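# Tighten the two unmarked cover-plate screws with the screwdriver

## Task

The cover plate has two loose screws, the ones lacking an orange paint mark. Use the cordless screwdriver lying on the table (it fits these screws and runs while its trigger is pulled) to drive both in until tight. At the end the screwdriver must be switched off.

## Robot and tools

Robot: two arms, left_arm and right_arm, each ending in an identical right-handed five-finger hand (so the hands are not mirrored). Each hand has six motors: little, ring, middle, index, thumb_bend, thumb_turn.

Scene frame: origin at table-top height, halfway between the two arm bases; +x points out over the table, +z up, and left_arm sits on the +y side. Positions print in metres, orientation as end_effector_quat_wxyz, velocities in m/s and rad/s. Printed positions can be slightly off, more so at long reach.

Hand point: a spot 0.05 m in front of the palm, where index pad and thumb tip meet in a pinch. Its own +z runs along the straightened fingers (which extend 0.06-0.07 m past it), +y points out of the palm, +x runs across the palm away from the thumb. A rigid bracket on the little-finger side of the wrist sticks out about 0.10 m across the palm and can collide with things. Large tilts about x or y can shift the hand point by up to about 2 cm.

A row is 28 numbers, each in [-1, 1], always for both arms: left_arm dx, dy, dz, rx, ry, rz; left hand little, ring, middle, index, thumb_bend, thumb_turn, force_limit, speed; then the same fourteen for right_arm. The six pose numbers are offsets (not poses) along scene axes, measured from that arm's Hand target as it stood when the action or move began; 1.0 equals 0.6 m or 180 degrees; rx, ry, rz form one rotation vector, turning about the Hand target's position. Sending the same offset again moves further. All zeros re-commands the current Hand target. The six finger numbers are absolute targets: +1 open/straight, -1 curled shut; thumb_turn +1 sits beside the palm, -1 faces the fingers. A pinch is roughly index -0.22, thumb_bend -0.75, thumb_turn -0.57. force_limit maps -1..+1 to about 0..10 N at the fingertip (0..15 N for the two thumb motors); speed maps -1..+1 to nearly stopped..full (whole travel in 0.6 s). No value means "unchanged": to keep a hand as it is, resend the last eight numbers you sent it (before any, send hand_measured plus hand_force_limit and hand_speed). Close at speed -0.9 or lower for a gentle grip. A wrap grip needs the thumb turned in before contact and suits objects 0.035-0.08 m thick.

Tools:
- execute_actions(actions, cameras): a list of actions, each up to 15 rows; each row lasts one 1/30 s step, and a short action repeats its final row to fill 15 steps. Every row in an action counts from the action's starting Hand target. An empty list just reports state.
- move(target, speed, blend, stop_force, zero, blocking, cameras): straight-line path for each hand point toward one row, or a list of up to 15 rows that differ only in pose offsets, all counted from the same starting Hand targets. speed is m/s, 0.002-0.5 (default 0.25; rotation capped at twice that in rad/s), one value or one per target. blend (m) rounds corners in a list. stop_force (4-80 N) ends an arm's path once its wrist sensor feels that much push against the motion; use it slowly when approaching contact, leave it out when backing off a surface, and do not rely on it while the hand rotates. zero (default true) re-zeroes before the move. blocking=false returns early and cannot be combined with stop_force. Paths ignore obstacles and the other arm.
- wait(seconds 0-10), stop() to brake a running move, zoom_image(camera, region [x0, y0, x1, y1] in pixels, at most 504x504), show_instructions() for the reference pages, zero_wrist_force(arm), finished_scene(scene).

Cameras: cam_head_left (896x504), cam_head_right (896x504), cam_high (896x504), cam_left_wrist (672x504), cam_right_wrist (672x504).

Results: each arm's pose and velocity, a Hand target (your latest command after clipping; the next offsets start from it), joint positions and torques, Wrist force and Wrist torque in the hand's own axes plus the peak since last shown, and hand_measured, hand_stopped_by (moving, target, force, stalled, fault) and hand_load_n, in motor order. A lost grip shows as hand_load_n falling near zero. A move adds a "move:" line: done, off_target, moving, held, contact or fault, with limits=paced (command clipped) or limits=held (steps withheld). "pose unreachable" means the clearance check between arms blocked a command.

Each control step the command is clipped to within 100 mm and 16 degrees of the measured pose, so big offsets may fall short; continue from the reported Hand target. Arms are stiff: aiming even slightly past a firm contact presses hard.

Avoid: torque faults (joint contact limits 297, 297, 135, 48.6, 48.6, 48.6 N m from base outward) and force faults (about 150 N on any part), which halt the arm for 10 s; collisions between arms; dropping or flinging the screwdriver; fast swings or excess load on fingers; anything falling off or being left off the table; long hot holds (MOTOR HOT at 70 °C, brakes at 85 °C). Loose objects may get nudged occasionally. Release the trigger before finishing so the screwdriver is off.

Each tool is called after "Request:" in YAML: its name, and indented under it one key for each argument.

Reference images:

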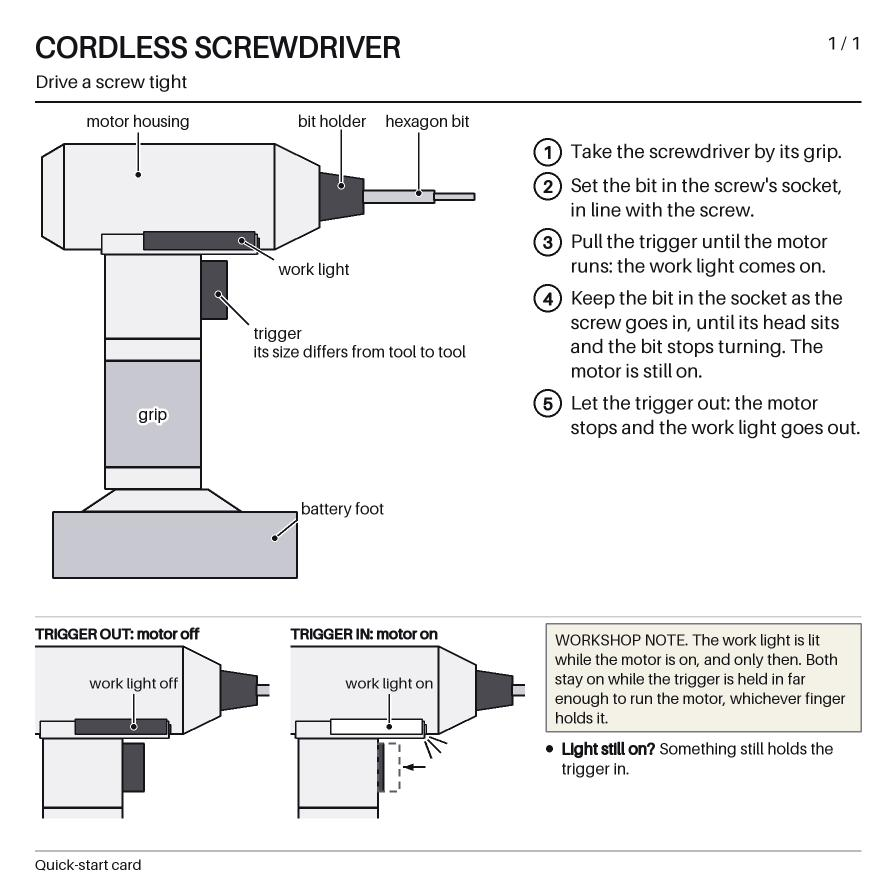

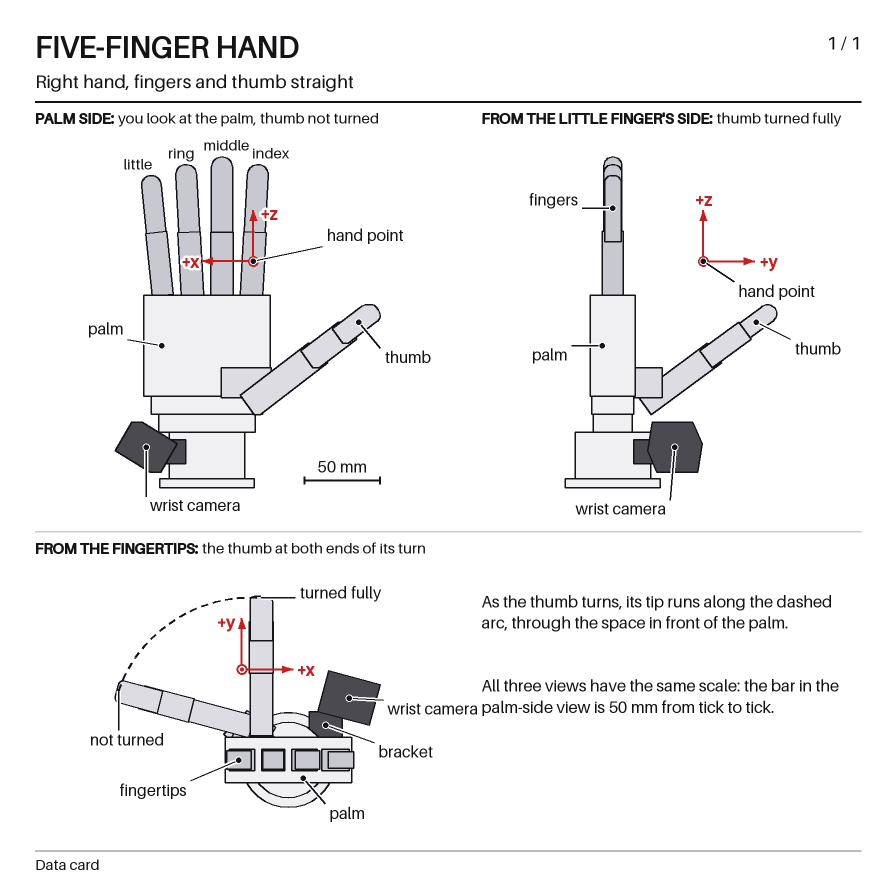

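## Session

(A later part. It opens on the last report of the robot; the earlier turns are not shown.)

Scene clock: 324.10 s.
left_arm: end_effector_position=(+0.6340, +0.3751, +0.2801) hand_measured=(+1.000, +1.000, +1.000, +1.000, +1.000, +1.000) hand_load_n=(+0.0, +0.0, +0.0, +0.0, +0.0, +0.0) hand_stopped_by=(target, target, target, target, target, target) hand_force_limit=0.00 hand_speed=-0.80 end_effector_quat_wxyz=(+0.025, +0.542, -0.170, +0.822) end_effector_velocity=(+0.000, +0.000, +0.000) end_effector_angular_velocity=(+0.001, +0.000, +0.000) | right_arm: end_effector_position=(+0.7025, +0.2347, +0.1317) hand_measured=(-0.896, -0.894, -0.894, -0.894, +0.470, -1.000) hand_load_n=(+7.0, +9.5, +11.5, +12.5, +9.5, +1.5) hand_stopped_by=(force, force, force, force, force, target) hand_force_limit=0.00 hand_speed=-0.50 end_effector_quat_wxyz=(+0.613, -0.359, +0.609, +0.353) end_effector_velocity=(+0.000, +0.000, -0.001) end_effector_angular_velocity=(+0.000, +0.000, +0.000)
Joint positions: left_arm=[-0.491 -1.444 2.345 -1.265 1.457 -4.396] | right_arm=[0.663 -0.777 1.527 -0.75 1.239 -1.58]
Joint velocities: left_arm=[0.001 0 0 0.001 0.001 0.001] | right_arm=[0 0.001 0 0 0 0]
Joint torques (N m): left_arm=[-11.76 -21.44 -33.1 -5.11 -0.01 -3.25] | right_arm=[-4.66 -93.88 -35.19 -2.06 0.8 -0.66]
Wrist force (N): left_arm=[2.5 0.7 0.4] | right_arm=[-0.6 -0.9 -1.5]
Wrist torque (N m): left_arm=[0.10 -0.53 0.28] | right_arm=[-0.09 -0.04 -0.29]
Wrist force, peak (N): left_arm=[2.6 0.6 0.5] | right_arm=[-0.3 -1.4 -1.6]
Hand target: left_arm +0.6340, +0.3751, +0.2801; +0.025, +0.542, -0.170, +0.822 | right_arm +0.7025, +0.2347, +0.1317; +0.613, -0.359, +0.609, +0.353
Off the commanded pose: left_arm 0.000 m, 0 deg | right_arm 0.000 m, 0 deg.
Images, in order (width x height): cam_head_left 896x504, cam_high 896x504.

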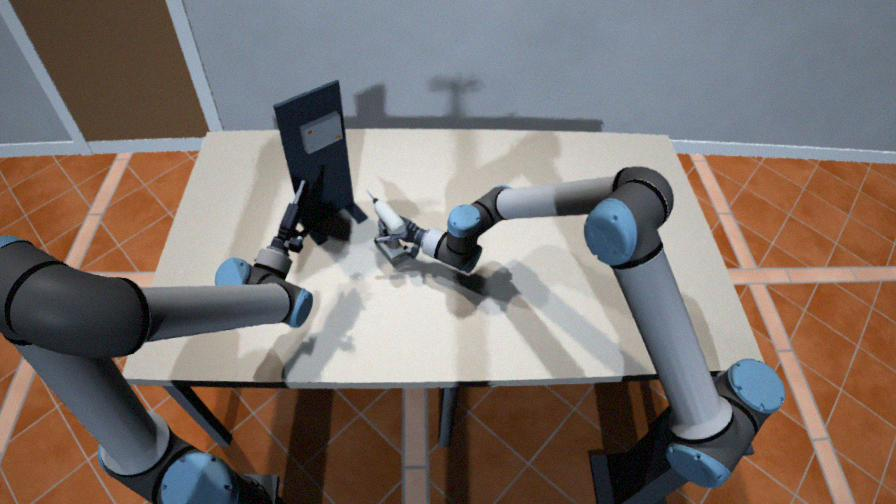

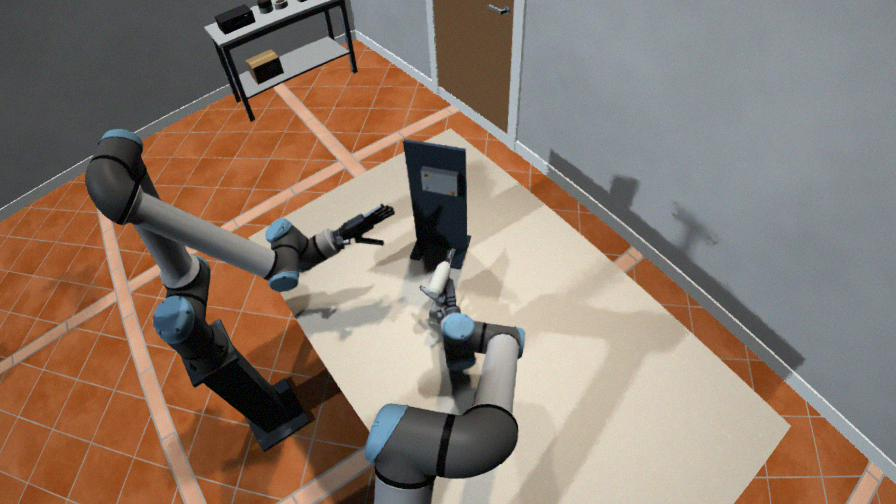

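Request:
execute_actions:
  actions:
    - [[0,0,0,0,0,0,1,1,1,1,1,1,0,-0.8,0,0,0,0,0,0,-0.896,-0.894,-0.894,0.9,0.6,-1,0.3,-0.4]]
    - [[0,0,0,0,0,0,1,1,1,1,1,1,0,-0.8,0,0,0,0,0,0,0.9,0.9,0.9,0.9,0.9,-1,0.3,-0.3]]
  cameras: []

Request:
wait:
  seconds: 1.5
  cameras: []

Request:
move:
  target:
    - [0,0,0,0,0,0,1,1,1,1,1,1,0,-0.8,0.0087,-0.005,-0.01,0,0,0,0.9,0.9,0.9,0.9,0.9,-1,0.3,-0.3]
    - [0,0,0,0,0,0,1,1,1,1,1,1,0,-0.8,-0.12,-0.23,-0.01,0,0,0,0.9,0.9,0.9,0.9,0.9,-1,0.3,-0.3]
  speed: 0.08
  cameras: ["cam_left_wrist","cam_head_left"]

Request:
zoom_image:
  camera: "cam_left_wrist"
  region: [365, 280, 505, 480]

Request:
zoom_image:
  camera: "cam_head_left"
  region: [260, 60, 480, 280]

Scene clock: 328.20 s.
left_arm: end_effector_position=(+0.6340, +0.3751, +0.2801) hand_measured=(+1.000, +1.000, +1.000, +1.000, +1.000, +1.000) hand_load_n=(+0.0, +0.0, +0.0, +0.0, -0.5, +0.0) hand_stopped_by=(target, target, target, target, target, target) hand_force_limit=0.00 hand_speed=-0.80 end_effector_quat_wxyz=(+0.025, +0.542, -0.170, +0.822) end_effector_velocity=(+0.000, -0.001, +0.000) end_effector_angular_velocity=(+0.001, -0.001, -0.001) | right_arm: end_effector_position=(+0.7025, +0.2347, +0.1317) hand_measured=(+0.900, +0.900, +0.900, +0.900, +0.900, -1.000) hand_load_n=(+0.0, +0.0, +0.0, +0.0, +0.0, -0.5) hand_stopped_by=(target, target, target, target, target, target) hand_force_limit=0.30 hand_speed=-0.30 end_effector_quat_wxyz=(+0.613, -0.359, +0.609, +0.353) end_effector_velocity=(+0.000, +0.000, +0.000) end_effector_angular_velocity=(+0.000, +0.000, +0.000)
Joint positions: left_arm=[-0.491 -1.444 2.345 -1.265 1.457 -4.396] | right_arm=[0.663 -0.777 1.527 -0.75 1.239 -1.58]
Joint velocities: left_arm=[-0.002 0 0 0 0 0.001] | right_arm=[0 0 0 0 0 0]
Joint torques (N m): left_arm=[-10.07 -21.62 -35.11 -5.28 -0.33 -2.8] | right_arm=[0.43 -92.53 -34.39 -2.95 1.47 -0.55]
Wrist force (N): left_arm=[2.8 0.7 0.6] | right_arm=[-0.5 -0.7 -0.7]
Wrist torque (N m): left_arm=[0.10 -0.59 0.30] | right_arm=[-0.19 0.21 -0.18]
Wrist force, peak (N): left_arm=[3.1 0.6 0.6] | right_arm=[-2.8 1.3 -1.3]
Hand target: left_arm +0.6340, +0.3751, +0.2801; +0.025, +0.542, -0.170, +0.822 | right_arm +0.7025, +0.2347, +0.1317; +0.613, -0.359, +0.609, +0.353
Off the commanded pose: left_arm 0.000 m, 0 deg | right_arm 0.000 m, 0 deg.
No camera images: "cameras" was empty.

Scene clock: 329.70 s.
left_arm: end_effector_position=(+0.6340, +0.3751, +0.2801) hand_measured=(+1.000, +1.000, +1.000, +1.000, +1.000, +1.000) hand_load_n=(+0.0, +0.0, +0.0, +0.0, +0.0, +0.0) hand_stopped_by=(target, target, target, target, target, target) hand_force_limit=0.00 hand_speed=-0.80 end_effector_quat_wxyz=(+0.025, +0.542, -0.170, +0.822) end_effector_velocity=(+0.000, -0.001, +0.000) end_effector_angular_velocity=(+0.000, +0.000, -0.002) | right_arm: end_effector_position=(+0.7025, +0.2347, +0.1317) hand_measured=(+0.900, +0.900, +0.900, +0.900, +0.900, -1.000) hand_load_n=(+0.0, +0.0, +0.0, +0.0, +0.0, +0.0) hand_stopped_by=(target, target, target, target, target, target) hand_force_limit=0.30 hand_speed=-0.30 end_effector_quat_wxyz=(+0.613, -0.359, +0.609, +0.353) end_effector_velocity=(+0.000, +0.000, +0.000) end_effector_angular_velocity=(+0.000, +0.000, +0.000)
Joint positions: left_arm=[-0.491 -1.444 2.345 -1.265 1.457 -4.396] | right_arm=[0.663 -0.777 1.527 -0.75 1.239 -1.58]
Joint velocities: left_arm=[-0.001 0 0 0 0.001 0] | right_arm=[0 0 0 -0.001 0 0]
Joint torques (N m): left_arm=[-15.54 -24.48 -36.61 -5.28 -0.14 -3.1] | right_arm=[2.35 -93.49 -34.44 -2.2 1.38 -0.55]
Wrist force (N): left_arm=[2.6 1.0 0.6] | right_arm=[-0.6 -1.1 -1.1]
Wrist torque (N m): left_arm=[0.15 -0.57 0.30] | right_arm=[-0.23 0.25 -0.20]
Wrist force, peak (N): left_arm=[2.8 0.9 0.6] | right_arm=[-0.6 -1.2 -1.1]
Hand target: left_arm +0.6340, +0.3751, +0.2801; +0.025, +0.542, -0.170, +0.822 | right_arm +0.7025, +0.2347, +0.1317; +0.613, -0.359, +0.609, +0.353
Off the commanded pose: left_arm 0.000 m, 0 deg | right_arm 0.000 m, 0 deg.
wait: 1.50 s; at rest by 0.17 s
No camera images: "cameras" was empty.

Scene clock: 332.13 s.
left_arm: end_effector_position=(+0.6340, +0.3751, +0.2801) hand_measured=(+1.000, +1.000, +1.000, +1.000, +1.000, +1.000) hand_load_n=(+0.0, +0.0, +0.0, +0.0, +0.0, +0.0) hand_stopped_by=(target, target, target, target, target, target) hand_force_limit=0.00 hand_speed=-0.80 end_effector_quat_wxyz=(+0.025, +0.542, -0.170, +0.822) end_effector_velocity=(+0.000, +0.000, +0.000) end_effector_angular_velocity=(-0.001, +0.001, -0.001) | right_arm: end_effector_position=(+0.6306, +0.0965, +0.1257) hand_measured=(+0.900, +0.900, +0.900, +0.900, +0.900, -1.000) hand_load_n=(+0.0, +0.0, +0.0, +0.0, +0.0, -0.5) hand_stopped_by=(target, target, target, target, target, target) hand_force_limit=0.30 hand_speed=-0.30 end_effector_quat_wxyz=(+0.613, -0.359, +0.609, +0.353) end_effector_velocity=(+0.000, +0.000, +0.001) end_effector_angular_velocity=(+0.000, +0.000, -0.001)
Joint positions: left_arm=[-0.491 -1.444 2.345 -1.265 1.457 -4.396] | right_arm=[0.584 -0.942 1.88 -0.94 1.16 -1.58]
Joint velocities: left_arm=[0 0 0 0.001 0 -0.001] | right_arm=[0 -0.001 0 0 0.001 0]
Joint torques (N m): left_arm=[-10.49 -21.89 -37.06 -5.6 -0.32 -2.79] | right_arm=[15.64 -71.23 -31.5 0.24 1.67 1.79]
Wrist force (N): left_arm=[2.6 1.1 0.8] | right_arm=[-0.3 -0.3 -0.6]
Wrist torque (N m): left_arm=[0.15 -0.57 0.30] | right_arm=[-0.19 0.22 -0.15]
Wrist force, peak (N): left_arm=[3.0 1.0 0.5] | right_arm=[-1.3 1.2 -2.0]
Hand target: left_arm +0.6340, +0.3751, +0.2801; +0.025, +0.542, -0.170, +0.822 | right_arm +0.6305, +0.0966, +0.1256; +0.613, -0.359, +0.609, +0.353
Off the commanded pose: left_arm 0.000 m, 0 deg | right_arm 0.000 m, 0 deg.
move: done
Images, in order (width x height): cam_head_left 896x504, cam_left_wrist 672x504.

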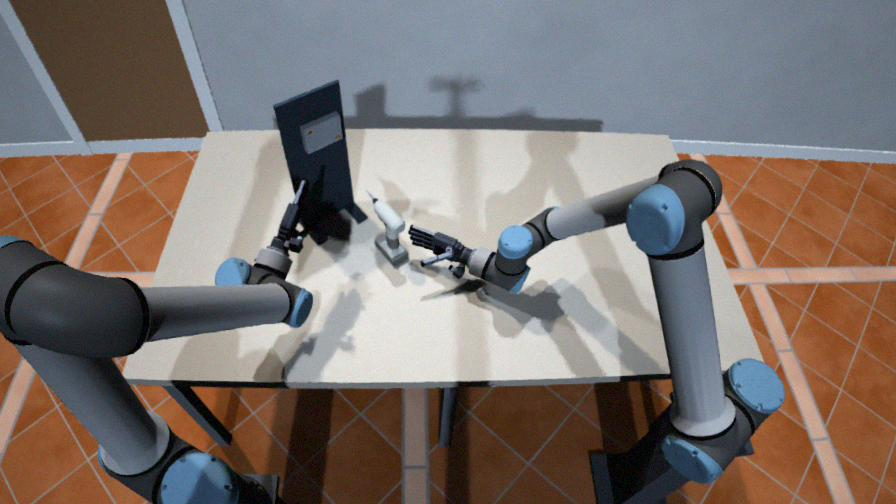

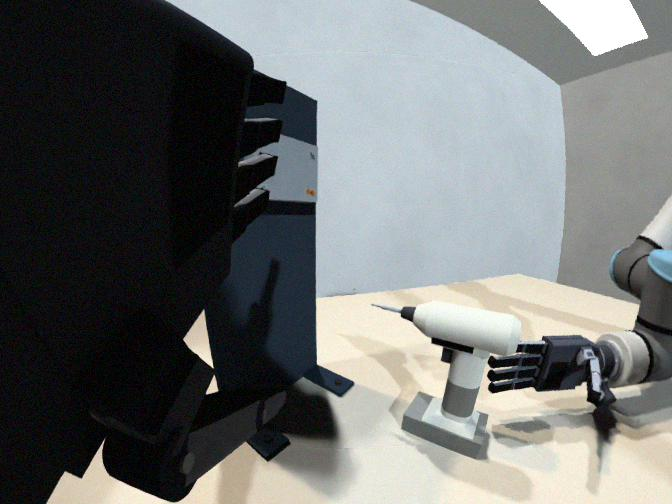

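Scaled by 2.520 from the camera's 672x504 image, which has a finer 960x720 frame.

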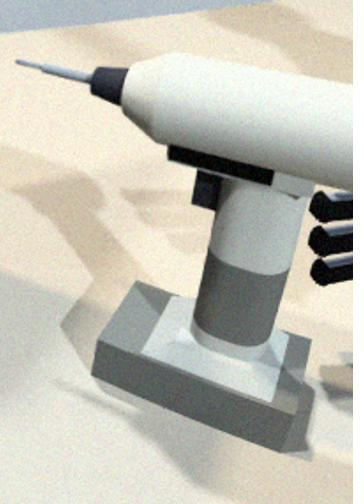

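Scaled by 2.291.

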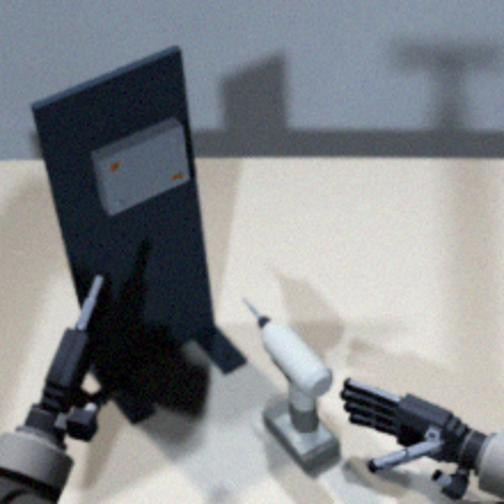

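Request:
move:
  target: [-0.173,0.042,0,0.771,-0.424,0.134,1,1,1,1,1,1,0,-0.8,-0.183,-0.212,0.223,0,0,0,0.9,0.9,0.9,0.9,0.9,-1,0.3,-0.3]
  speed: 0.25
  cameras: ["cam_left_wrist","cam_head_left","cam_right_wrist"]

Scene clock: 339.67 s.
left_arm: end_effector_position=(+0.5302, +0.4004, +0.2803) hand_measured=(+1.000, +1.000, +1.000, +1.000, +1.000, +1.000) hand_load_n=(+0.0, +0.0, +0.0, +0.0, +0.0, +0.0) hand_stopped_by=(target, target, target, target, target, target) hand_force_limit=0.00 hand_speed=-0.80 end_effector_quat_wxyz=(+0.660, +0.246, +0.662, -0.254) end_effector_velocity=(+0.000, +0.000, +0.000) end_effector_angular_velocity=(+0.000, -0.001, -0.001) | right_arm: end_effector_position=(+0.5207, -0.0309, +0.2591) hand_measured=(+0.900, +0.900, +0.900, +0.900, +0.900, -1.000) hand_load_n=(+0.0, +0.0, +0.0, +0.0, +0.0, +0.0) hand_stopped_by=(target, target, target, target, target, target) hand_force_limit=0.30 hand_speed=-0.30 end_effector_quat_wxyz=(+0.613, -0.359, +0.609, +0.353) end_effector_velocity=(+0.000, +0.000, +0.000) end_effector_angular_velocity=(+0.001, -0.001, +0.000)
Joint positions: left_arm=[-0.568 -1.619 2.452 -0.835 1.76 -1.583] | right_arm=[0.516 -1.333 2.179 -0.847 1.092 -1.58]
Joint velocities: left_arm=[0 0 0 0 0.001 0.001] | right_arm=[0 0 0 -0.001 0 0]
Joint torques (N m): left_arm=[8.03 -16.4 -34.49 -5.25 2.54 2.99] | right_arm=[10.89 -45.99 -35.66 -4.85 1.17 1.47]
Wrist force (N): left_arm=[-1.9 2.8 -1.7] | right_arm=[-0.3 -0.2 -0.7]
Wrist torque (N m): left_arm=[0.55 0.47 -0.13] | right_arm=[-0.17 0.22 -0.16]
Wrist force, peak (N): left_arm=[-1.9 3.1 -1.8] | right_arm=[-0.2 -0.5 -1.5]
Hand target: left_arm +0.5303, +0.4004, +0.2803; +0.660, +0.246, +0.662, -0.254 | right_arm +0.5207, -0.0308, +0.2591; +0.613, -0.359, +0.609, +0.353
Off the commanded pose: left_arm 0.000 m, 0 deg | right_arm 0.000 m, 0 deg.
move: done
Images, in order (width x height): cam_head_left 896x504, cam_left_wrist 672x504, cam_right_wrist 672x504.

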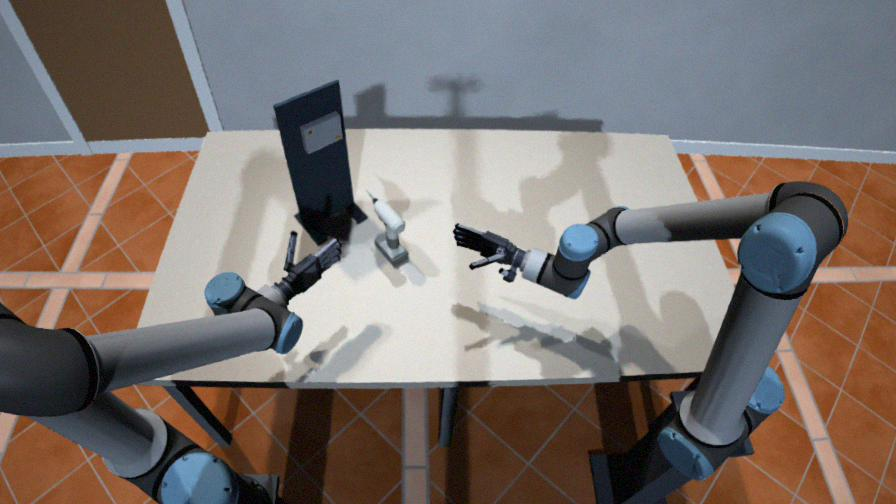

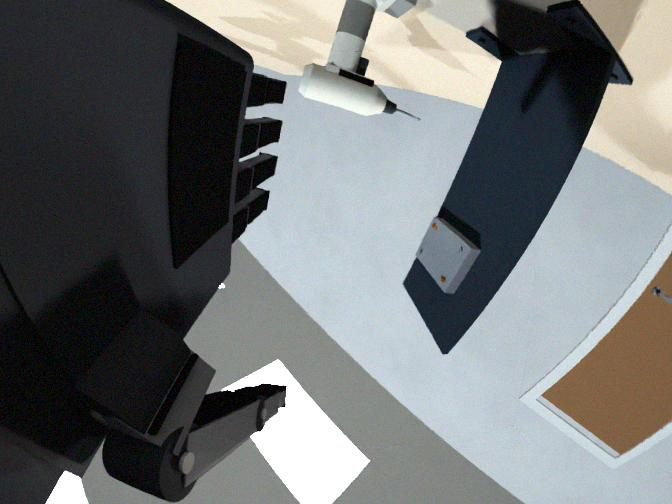

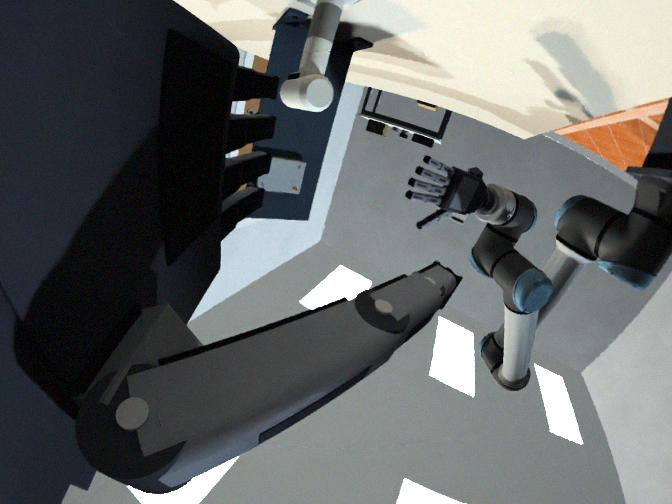

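Request:
move:
  target: [0.185,-0.213,-0.248,0,0,0,0.9,0.9,0.9,0.9,0.9,-1,0.3,-0.3,0,0,0,0,0,0,0.9,0.9,0.9,0.9,0.9,-1,0.3,-0.3]
  speed: 0.15
  cameras: ["cam_left_wrist","cam_head_left","cam_right_wrist","cam_high"]

Request:
zoom_image:
  camera: "cam_head_left"
  region: [260, 140, 480, 300]

Request:
zoom_image:
  camera: "cam_right_wrist"
  region: [200, 0, 500, 200]

Scene clock: 343.63 s.
left_arm: end_effector_position=(+0.6408, +0.2725, +0.1310) hand_measured=(+0.900, +0.900, +0.900, +0.900, +0.900, -1.000) hand_load_n=(+0.0, +0.0, +0.0, +0.0, +0.0, +0.0) hand_stopped_by=(target, target, target, target, target, target) hand_force_limit=0.30 hand_speed=-0.30 end_effector_quat_wxyz=(+0.660, +0.246, +0.662, -0.254) end_effector_velocity=(+0.000, +0.000, +0.000) end_effector_angular_velocity=(+0.000, +0.001, -0.001) | right_arm: end_effector_position=(+0.5207, -0.0308, +0.2591) hand_measured=(+0.900, +0.900, +0.900, +0.900, +0.900, -1.000) hand_load_n=(+0.0, +0.0, +0.0, +0.0, +0.0, -0.5) hand_stopped_by=(target, target, target, target, target, target) hand_force_limit=0.30 hand_speed=-0.30 end_effector_quat_wxyz=(+0.613, -0.359, +0.609, +0.353) end_effector_velocity=(+0.000, +0.000, +0.000) end_effector_angular_velocity=(+0.000, +0.001, +0.000)
Joint positions: left_arm=[-0.674 -1.14 2.27 -1.132 1.654 -1.583] | right_arm=[0.516 -1.333 2.179 -0.847 1.092 -1.58]
Joint velocities: left_arm=[-0.001 0 0 0.001 0 -0.001] | right_arm=[0 0.001 0 0 0 0]
Joint torques (N m): left_arm=[9.29 -35.72 -5.9 1.04 2.36 1.93] | right_arm=[14.75 -43.71 -25.48 -2.22 1.71 -0.41]
Wrist force (N): left_arm=[-1.8 2.7 -1.4] | right_arm=[-0.5 -0.1 -1.3]
Wrist torque (N m): left_arm=[0.51 0.41 -0.12] | right_arm=[-0.12 0.26 -0.16]
Wrist force, peak (N): left_arm=[-3.1 2.8 -2.9] | right_arm=[-0.6 -0.5 -1.2]
Hand target: left_arm +0.6408, +0.2725, +0.1310; +0.660, +0.246, +0.662, -0.254 | right_arm +0.5207, -0.0308, +0.2591; +0.613, -0.359, +0.609, +0.353
Off the commanded pose: left_arm 0.001 m, 0 deg | right_arm 0.000 m, 0 deg.
move: done
Images, in order (width x height): cam_head_left 896x504, cam_high 896x504, cam_left_wrist 672x504, cam_right_wrist 672x504.

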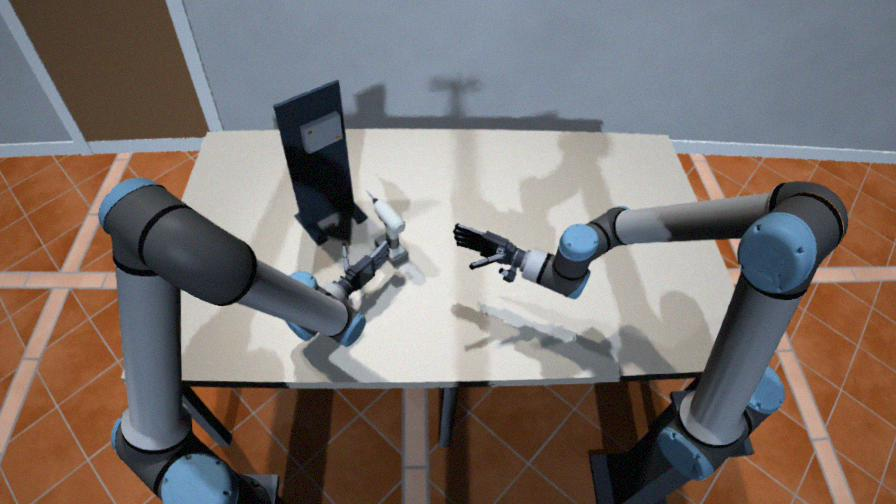

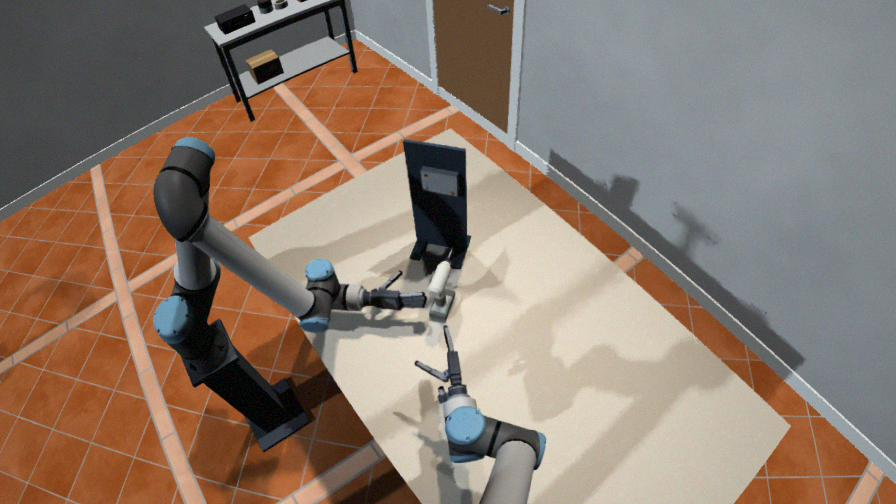

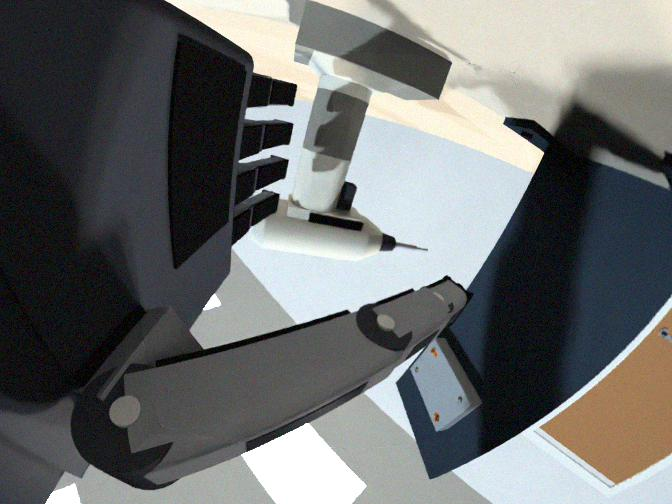

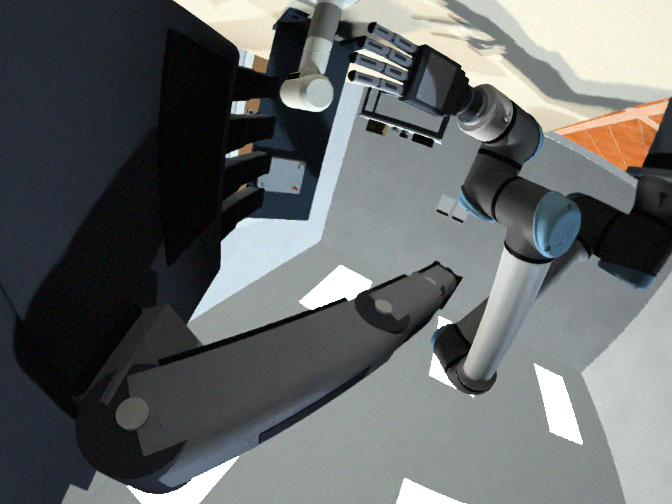

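Scaled by 2.291.

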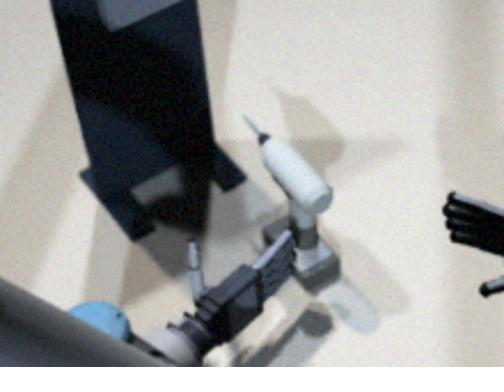

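Scaled by 1.680 from the camera's 672x504 image, which has a finer 960x720 frame.

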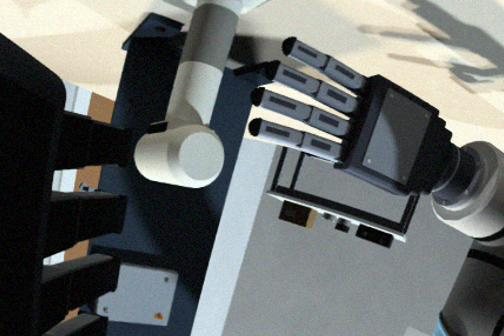

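Request:
zoom_image:
  camera: "cam_head_left"
  region: [350, 185, 430, 270]

Request:
zoom_image:
  camera: "cam_high"
  region: [380, 240, 480, 340]

Request:
zoom_image:
  camera: "cam_left_wrist"
  region: [220, 0, 480, 270]

Scaled by 5.929.

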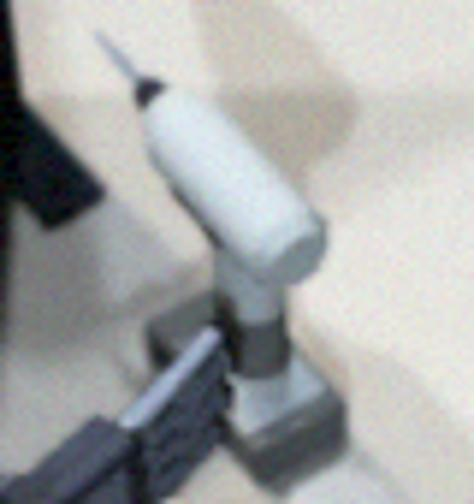

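Scaled by 5.040.

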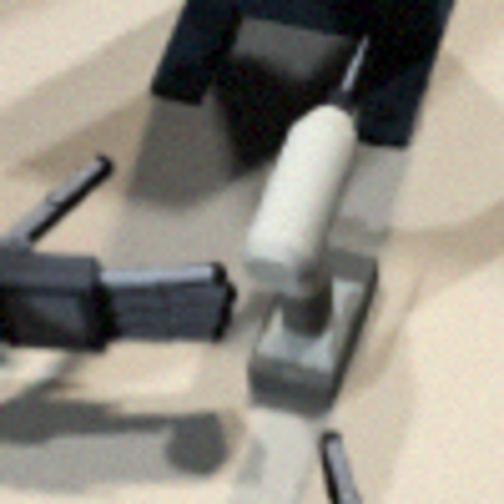

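Scaled by 1.867 from the camera's 672x504 image, which has a finer 960x720 frame.

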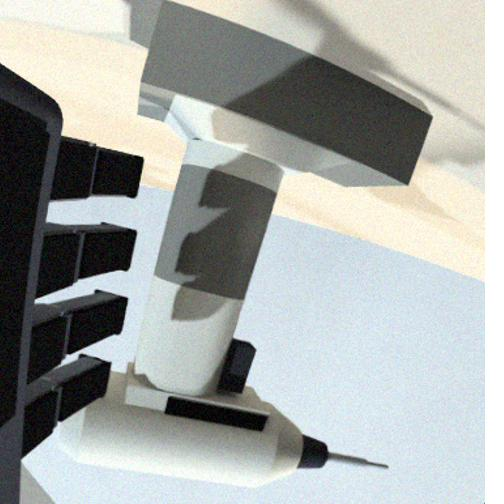

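Request:
move:
  target: [0.183,-0.165,0,0,0,0,0.9,0.9,0.9,0.9,0.9,-1,0.3,-0.3,0,0,0,0,0,0,0.9,0.9,0.9,0.9,0.9,-1,0.3,-0.3]
  speed: 0.04
  stop_force: 5
  cameras: ["cam_left_wrist","cam_head_left","cam_right_wrist"]

Request:
zoom_image:
  camera: "cam_head_left"
  region: [350, 185, 430, 270]

Request:
zoom_image:
  camera: "cam_right_wrist"
  region: [200, 0, 500, 200]

Scene clock: 349.20 s.
left_arm: end_effector_position=(+0.7504, +0.1734, +0.1306) hand_measured=(+0.900, +0.900, +0.900, +0.900, +0.900, -1.000) hand_load_n=(+0.5, +0.0, +0.0, +0.0, +0.0, -0.5) hand_stopped_by=(target, target, target, target, target, target) hand_force_limit=0.30 hand_speed=-0.30 end_effector_quat_wxyz=(+0.660, +0.246, +0.662, -0.254) end_effector_velocity=(+0.000, -0.001, +0.000) end_effector_angular_velocity=(+0.000, +0.001, -0.001) | right_arm: end_effector_position=(+0.5207, -0.0308, +0.2591) hand_measured=(+0.900, +0.900, +0.900, +0.900, +0.900, -1.000) hand_load_n=(+0.0, +0.0, +0.0, +0.0, +0.0, +0.0) hand_stopped_by=(target, target, target, target, target, target) hand_force_limit=0.30 hand_speed=-0.30 end_effector_quat_wxyz=(+0.613, -0.359, +0.609, +0.353) end_effector_velocity=(+0.000, +0.000, +0.002) end_effector_angular_velocity=(+0.001, -0.002, +0.000)
Joint positions: left_arm=[-0.696 -1.004 1.993 -0.991 1.632 -1.583] | right_arm=[0.516 -1.333 2.179 -0.847 1.092 -1.58]
Joint velocities: left_arm=[-0.001 0 0 0 0 0] | right_arm=[0 -0.002 0 0 0 0]
Joint torques (N m): left_arm=[8.09 -80.82 -13.35 -5.07 1.21 4.08] | right_arm=[14.29 -42.58 -26.7 -0.11 1.7 -0.11]
Wrist force (N): left_arm=[-2.0 2.9 -1.8] | right_arm=[-0.8 -0.1 -0.8]
Wrist torque (N m): left_arm=[0.56 0.47 -0.14] | right_arm=[-0.15 0.29 -0.17]
Wrist force, peak (N): left_arm=[-2.1 3.2 -2.0] | right_arm=[-0.8 -0.3 -1.1]
Hand target: left_arm +0.7504, +0.1734, +0.1307; +0.660, +0.246, +0.662, -0.254 | right_arm +0.5207, -0.0308, +0.2591; +0.613, -0.359, +0.609, +0.353
Off the commanded pose: left_arm 0.000 m, 0 deg | right_arm 0.000 m, 0 deg.
move: done
Images, in order (width x height): cam_head_left 896x504, cam_left_wrist 672x504, cam_right_wrist 672x504.

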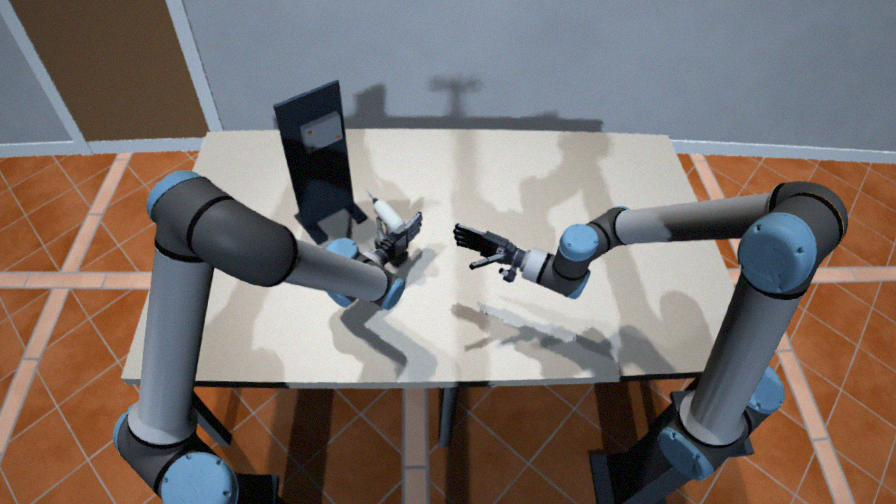

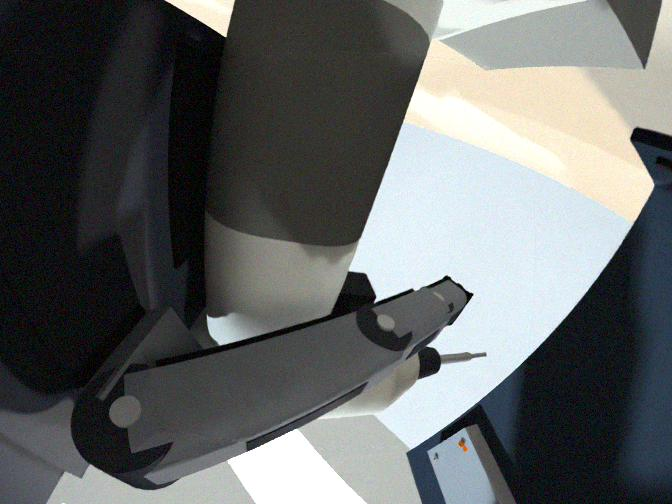

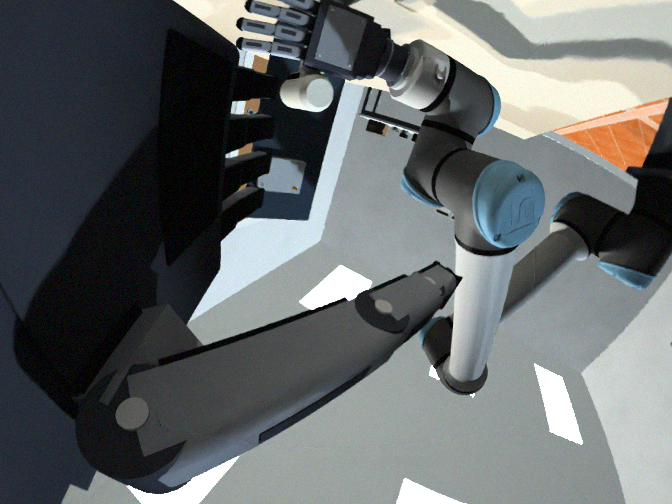

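Scaled by 5.929.

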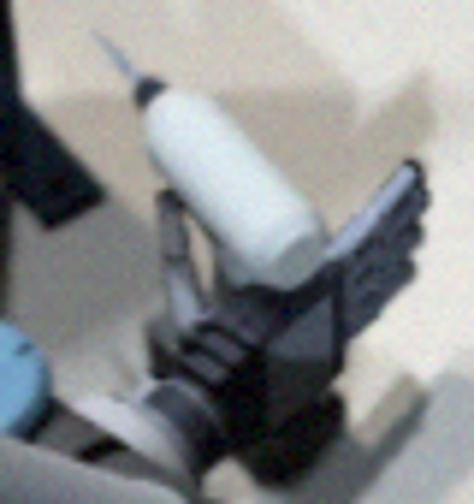

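Scaled by 1.680 from the camera's 672x504 image, which has a finer 960x720 frame.

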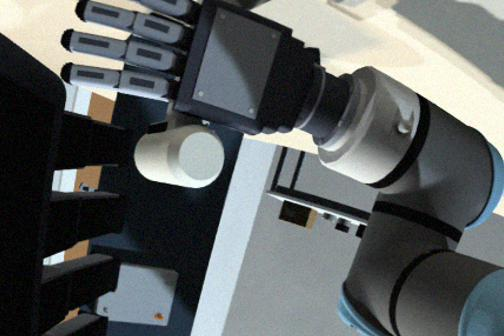

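Request:
execute_actions:
  actions:
    - [[0,0,0,0,0,0,-1,-1,-1,0.9,0.9,-1,0.3,-0.6,0,0,0,0,0,0,0.9,0.9,0.9,0.9,0.9,-1,0.3,-0.3],[0,0,0,0,0,0,-1,-1,-1,0.9,0.9,-1,0.3,-0.6,0,0,0,0,0,0,0.9,0.9,0.9,0.9,0.9,-1,0.3,-0.3]]
  cameras: []

Request:
wait:
  seconds: 1.5
  cameras: ["cam_left_wrist","cam_head_left"]

Request:
zoom_image:
  camera: "cam_head_left"
  region: [350, 185, 430, 270]

Scene clock: 352.30 s.
left_arm: end_effector_position=(+0.7504, +0.1734, +0.1307) hand_measured=(-0.874, -0.830, -0.828, +0.900, +0.902, -1.000) hand_load_n=(+6.5, +4.5, +6.5, +0.0, +3.0, +1.5) hand_stopped_by=(force, force, force, target, target, target) hand_force_limit=0.30 hand_speed=-0.60 end_effector_quat_wxyz=(+0.660, +0.246, +0.662, -0.254) end_effector_velocity=(+0.000, +0.001, +0.000) end_effector_angular_velocity=(+0.001, -0.001, +0.001) | right_arm: end_effector_position=(+0.5207, -0.0308, +0.2591) hand_measured=(+0.900, +0.900, +0.900, +0.900, +0.900, -1.000) hand_load_n=(+0.0, +0.0, +0.0, +0.0, +0.0, +0.0) hand_stopped_by=(target, target, target, target, target, target) hand_force_limit=0.30 hand_speed=-0.30 end_effector_quat_wxyz=(+0.613, -0.359, +0.609, +0.353) end_effector_velocity=(+0.000, +0.000, +0.000) end_effector_angular_velocity=(+0.000, +0.000, +0.001)
Joint positions: left_arm=[-0.696 -1.004 1.993 -0.991 1.633 -1.583] | right_arm=[0.516 -1.333 2.179 -0.847 1.092 -1.58]
Joint velocities: left_arm=[0.001 0.001 0 0 0 0.001] | right_arm=[0 0.001 0 0 -0.001 0]
Joint torques (N m): left_arm=[9.87 -81.19 -21.12 -2.73 1.01 3.57] | right_arm=[13.58 -43.69 -27.85 -0.28 1.66 -0.23]
Wrist force (N): left_arm=[-4.3 4.0 -1.9] | right_arm=[-0.5 0.0 -0.6]
Wrist torque (N m): left_arm=[0.50 0.16 0.32] | right_arm=[-0.14 0.24 -0.15]
Wrist force, peak (N): left_arm=[-4.9 4.0 -2.3] | right_arm=[-0.7 -0.1 -1.2]
Hand target: left_arm +0.7504, +0.1734, +0.1307; +0.660, +0.246, +0.662, -0.254 | right_arm +0.5207, -0.0308, +0.2591; +0.613, -0.359, +0.609, +0.353
Off the commanded pose: left_arm 0.000 m, 0 deg | right_arm 0.000 m, 0 deg.
No camera images: "cameras" was empty.

Scene clock: 353.80 s.
left_arm: end_effector_position=(+0.7504, +0.1734, +0.1307) hand_measured=(-0.874, -0.830, -0.828, +0.900, +0.902, -1.000) hand_load_n=(+6.5, +4.5, +6.5, +0.0, +3.0, +1.5) hand_stopped_by=(force, force, force, target, target, target) hand_force_limit=0.30 hand_speed=-0.60 end_effector_quat_wxyz=(+0.660, +0.246, +0.662, -0.254) end_effector_velocity=(+0.001, +0.001, -0.001) end_effector_angular_velocity=(+0.000, +0.002, +0.002) | right_arm: end_effector_position=(+0.5207, -0.0308, +0.2591) hand_measured=(+0.900, +0.900, +0.900, +0.900, +0.900, -1.000) hand_load_n=(+0.0, +0.0, +0.0, +0.0, +0.0, +0.0) hand_stopped_by=(target, target, target, target, target, target) hand_force_limit=0.30 hand_speed=-0.30 end_effector_quat_wxyz=(+0.613, -0.359, +0.609, +0.353) end_effector_velocity=(+0.000, +0.000, +0.000) end_effector_angular_velocity=(-0.001, +0.002, +0.000)
Joint positions: left_arm=[-0.696 -1.004 1.993 -0.991 1.633 -1.583] | right_arm=[0.516 -1.333 2.179 -0.847 1.092 -1.58]
Joint velocities: left_arm=[0.001 0.001 0 0 -0.001 -0.001] | right_arm=[0 0 0 0.002 0 0]
Joint torques (N m): left_arm=[0.88 -69.21 -26.35 -1.12 0.9 0.25] | right_arm=[13.81 -43.89 -28.55 -0.23 1.65 -0.19]
Wrist force (N): left_arm=[-4.4 4.0 -2.5] | right_arm=[-0.8 -0.3 -0.6]
Wrist torque (N m): left_arm=[0.53 0.19 0.32] | right_arm=[-0.20 0.29 -0.19]
Wrist force, peak (N): left_arm=[-4.5 4.4 -2.4] | right_arm=[-0.8 -0.1 -1.1]
Hand target: left_arm +0.7504, +0.1734, +0.1307; +0.660, +0.246, +0.662, -0.254 | right_arm +0.5207, -0.0308, +0.2591; +0.613, -0.359, +0.609, +0.353
Off the commanded pose: left_arm 0.000 m, 0 deg | right_arm 0.000 m, 0 deg.
wait: 1.50 s; at rest by 0.17 s
Images, in order (width x height): cam_head_left 896x504, cam_left_wrist 672x504.

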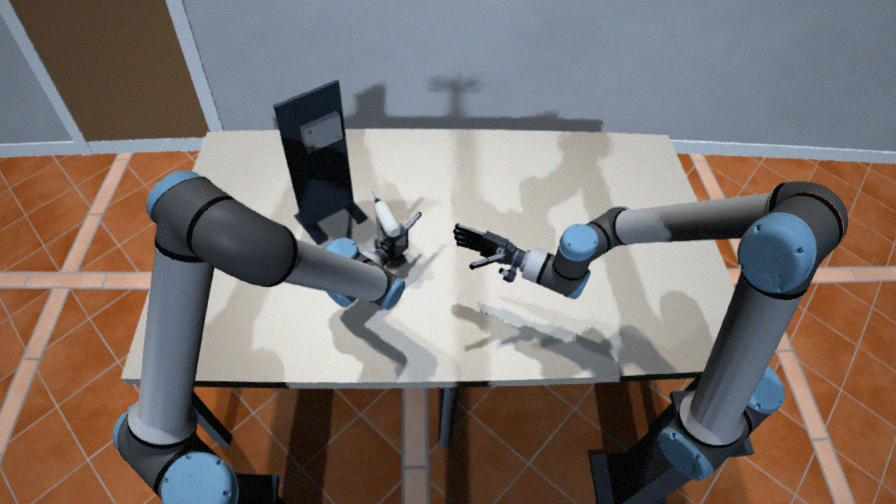

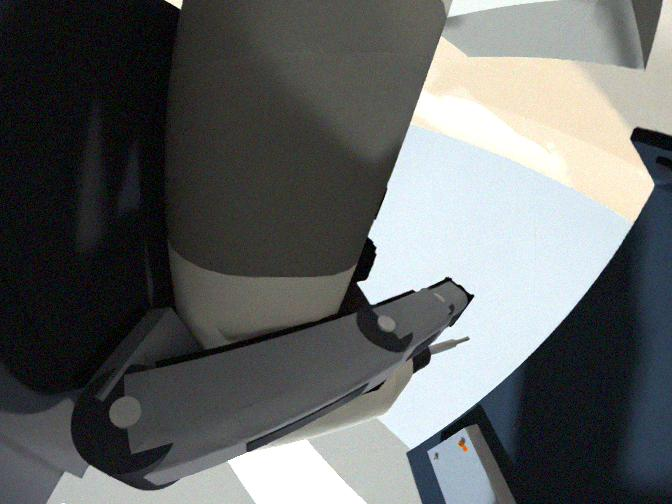

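Scaled by 5.929.

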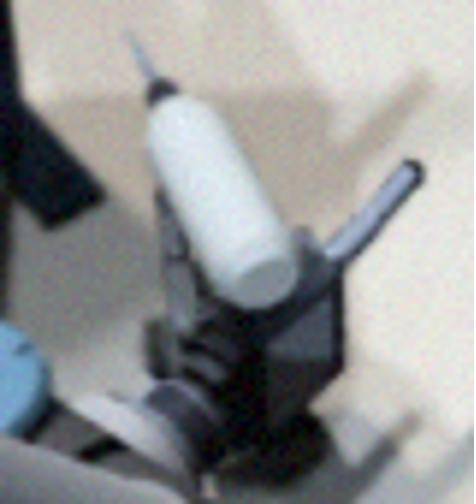

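Request:
execute_actions:
  actions:
    - [[0,0,0,0,0,0,-1,-1,-1,0.9,-0.97,-1,0.3,-0.7,0,0,0,0,0,0,0.9,0.9,0.9,0.9,0.9,-1,0.3,-0.3]]
    - [[0,0,0,0,0,0,-1,-1,-1,-0.97,-0.97,-1,-0.3,-0.6,0,0,0,0,0,0,0.9,0.9,0.9,0.9,0.9,-1,0.3,-0.3]]
  cameras: []

Request:
wait:
  seconds: 1.5
  cameras: ["cam_left_wrist","cam_head_left"]

Request:
zoom_image:
  camera: "cam_head_left"
  region: [350, 185, 430, 270]

Scene clock: 357.20 s.
left_arm: end_effector_position=(+0.7504, +0.1734, +0.1307) hand_measured=(-0.874, -0.830, -0.828, -0.740, +0.778, -1.000) hand_load_n=(+8.0, +5.5, +7.5, +9.0, +9.5, +3.5) hand_stopped_by=(force, force, force, force, force, target) hand_force_limit=-0.30 hand_speed=-0.60 end_effector_quat_wxyz=(+0.660, +0.246, +0.662, -0.254) end_effector_velocity=(+0.000, +0.000, +0.000) end_effector_angular_velocity=(+0.001, +0.000, +0.000) | right_arm: end_effector_position=(+0.5207, -0.0308, +0.2591) hand_measured=(+0.900, +0.900, +0.900, +0.900, +0.900, -1.000) hand_load_n=(+0.0, +0.0, +0.0, +0.0, +0.0, +0.0) hand_stopped_by=(target, target, target, target, target, target) hand_force_limit=0.30 hand_speed=-0.30 end_effector_quat_wxyz=(+0.613, -0.359, +0.609, +0.353) end_effector_velocity=(+0.000, +0.000, -0.001) end_effector_angular_velocity=(-0.001, +0.002, +0.000)
Joint positions: left_arm=[-0.696 -1.004 1.993 -0.991 1.633 -1.583] | right_arm=[0.516 -1.333 2.179 -0.847 1.092 -1.58]
Joint velocities: left_arm=[0 0 0 0 0 0] | right_arm=[0 0.001 0 0.001 0 0]
Joint torques (N m): left_arm=[-14.29 -51.32 -33.03 1.74 0.91 -2.91] | right_arm=[13.93 -44.29 -29.37 -0.25 1.67 -0.11]
Wrist force (N): left_arm=[-5.6 4.1 0.4] | right_arm=[-0.1 0.0 -0.6]
Wrist torque (N m): left_arm=[0.64 0.11 0.55] | right_arm=[-0.15 0.17 -0.14]
Wrist force, peak (N): left_arm=[-6.1 5.4 -1.0] | right_arm=[-0.8 -0.5 -1.1]
Hand target: left_arm +0.7504, +0.1734, +0.1307; +0.660, +0.246, +0.662, -0.254 | right_arm +0.5207, -0.0308, +0.2591; +0.613, -0.359, +0.609, +0.353
Off the commanded pose: left_arm 0.000 m, 0 deg | right_arm 0.000 m, 0 deg.
No camera images: "cameras" was empty.

Scene clock: 358.70 s.
left_arm: end_effector_position=(+0.7504, +0.1734, +0.1307) hand_measured=(-0.874, -0.830, -0.828, -0.740, +0.778, -1.000) hand_load_n=(+7.5, +5.0, +7.5, +9.0, +9.5, +4.0) hand_stopped_by=(force, force, force, force, force, target) hand_force_limit=-0.30 hand_speed=-0.60 end_effector_quat_wxyz=(+0.660, +0.246, +0.662, -0.254) end_effector_velocity=(+0.000, +0.000, +0.000) end_effector_angular_velocity=(-0.001, +0.000, +0.001) | right_arm: end_effector_position=(+0.5207, -0.0308, +0.2591) hand_measured=(+0.900, +0.900, +0.900, +0.900, +0.900, -1.000) hand_load_n=(+0.0, +0.0, +0.0, +0.0, +0.0, -0.5) hand_stopped_by=(target, target, target, target, target, target) hand_force_limit=0.30 hand_speed=-0.30 end_effector_quat_wxyz=(+0.613, -0.359, +0.609, +0.353) end_effector_velocity=(+0.000, +0.000, +0.001) end_effector_angular_velocity=(+0.001, -0.002, +0.000)
Joint positions: left_arm=[-0.696 -1.004 1.993 -0.991 1.633 -1.583] | right_arm=[0.516 -1.333 2.179 -0.847 1.092 -1.58]
Joint velocities: left_arm=[0 0 0 0 -0.001 0] | right_arm=[0 -0.001 0 -0.001 0 0]
Joint torques (N m): left_arm=[-13.61 -47.38 -28.92 2.22 1.49 -2.52] | right_arm=[13.3 -44.02 -29.9 -0.14 1.49 -0.06]
Wrist force (N): left_arm=[-5.7 4.5 0.5] | right_arm=[-0.6 0.1 -0.5]
Wrist torque (N m): left_arm=[0.70 0.10 0.55] | right_arm=[-0.13 0.25 -0.16]
Wrist force, peak (N): left_arm=[-6.2 4.3 0.2] | right_arm=[-0.9 -0.2 -1.2]
Hand target: left_arm +0.7504, +0.1734, +0.1307; +0.660, +0.246, +0.662, -0.254 | right_arm +0.5207, -0.0308, +0.2591; +0.613, -0.359, +0.609, +0.353
Off the commanded pose: left_arm 0.000 m, 0 deg | right_arm 0.000 m, 0 deg.
wait: 1.50 s; at rest by 0.17 s
Images, in order (width x height): cam_head_left 896x504, cam_left_wrist 672x504.

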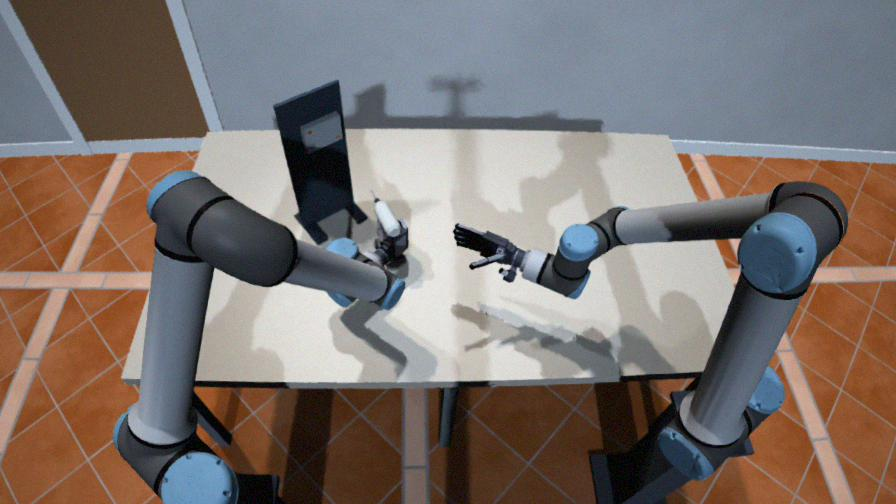

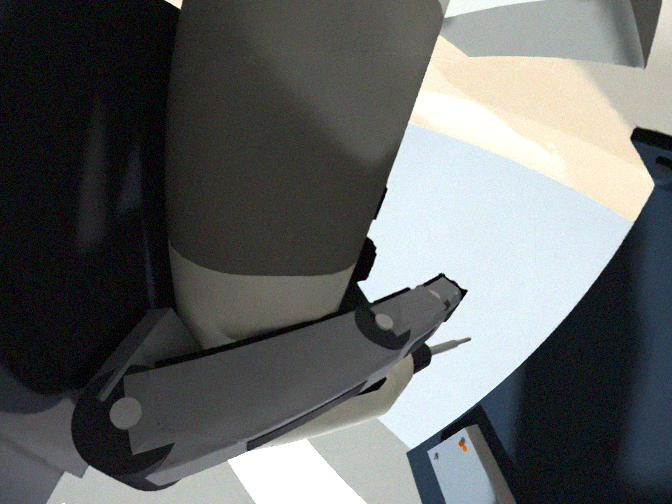

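Scaled by 5.929.

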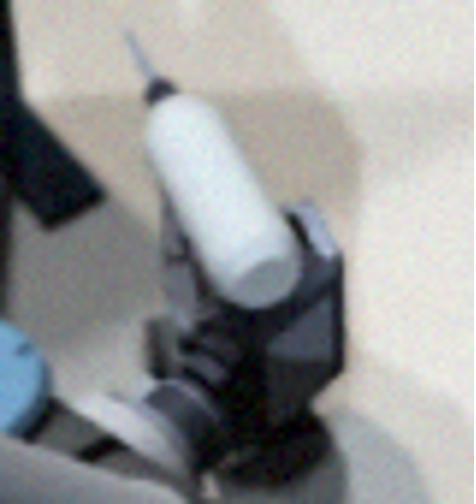

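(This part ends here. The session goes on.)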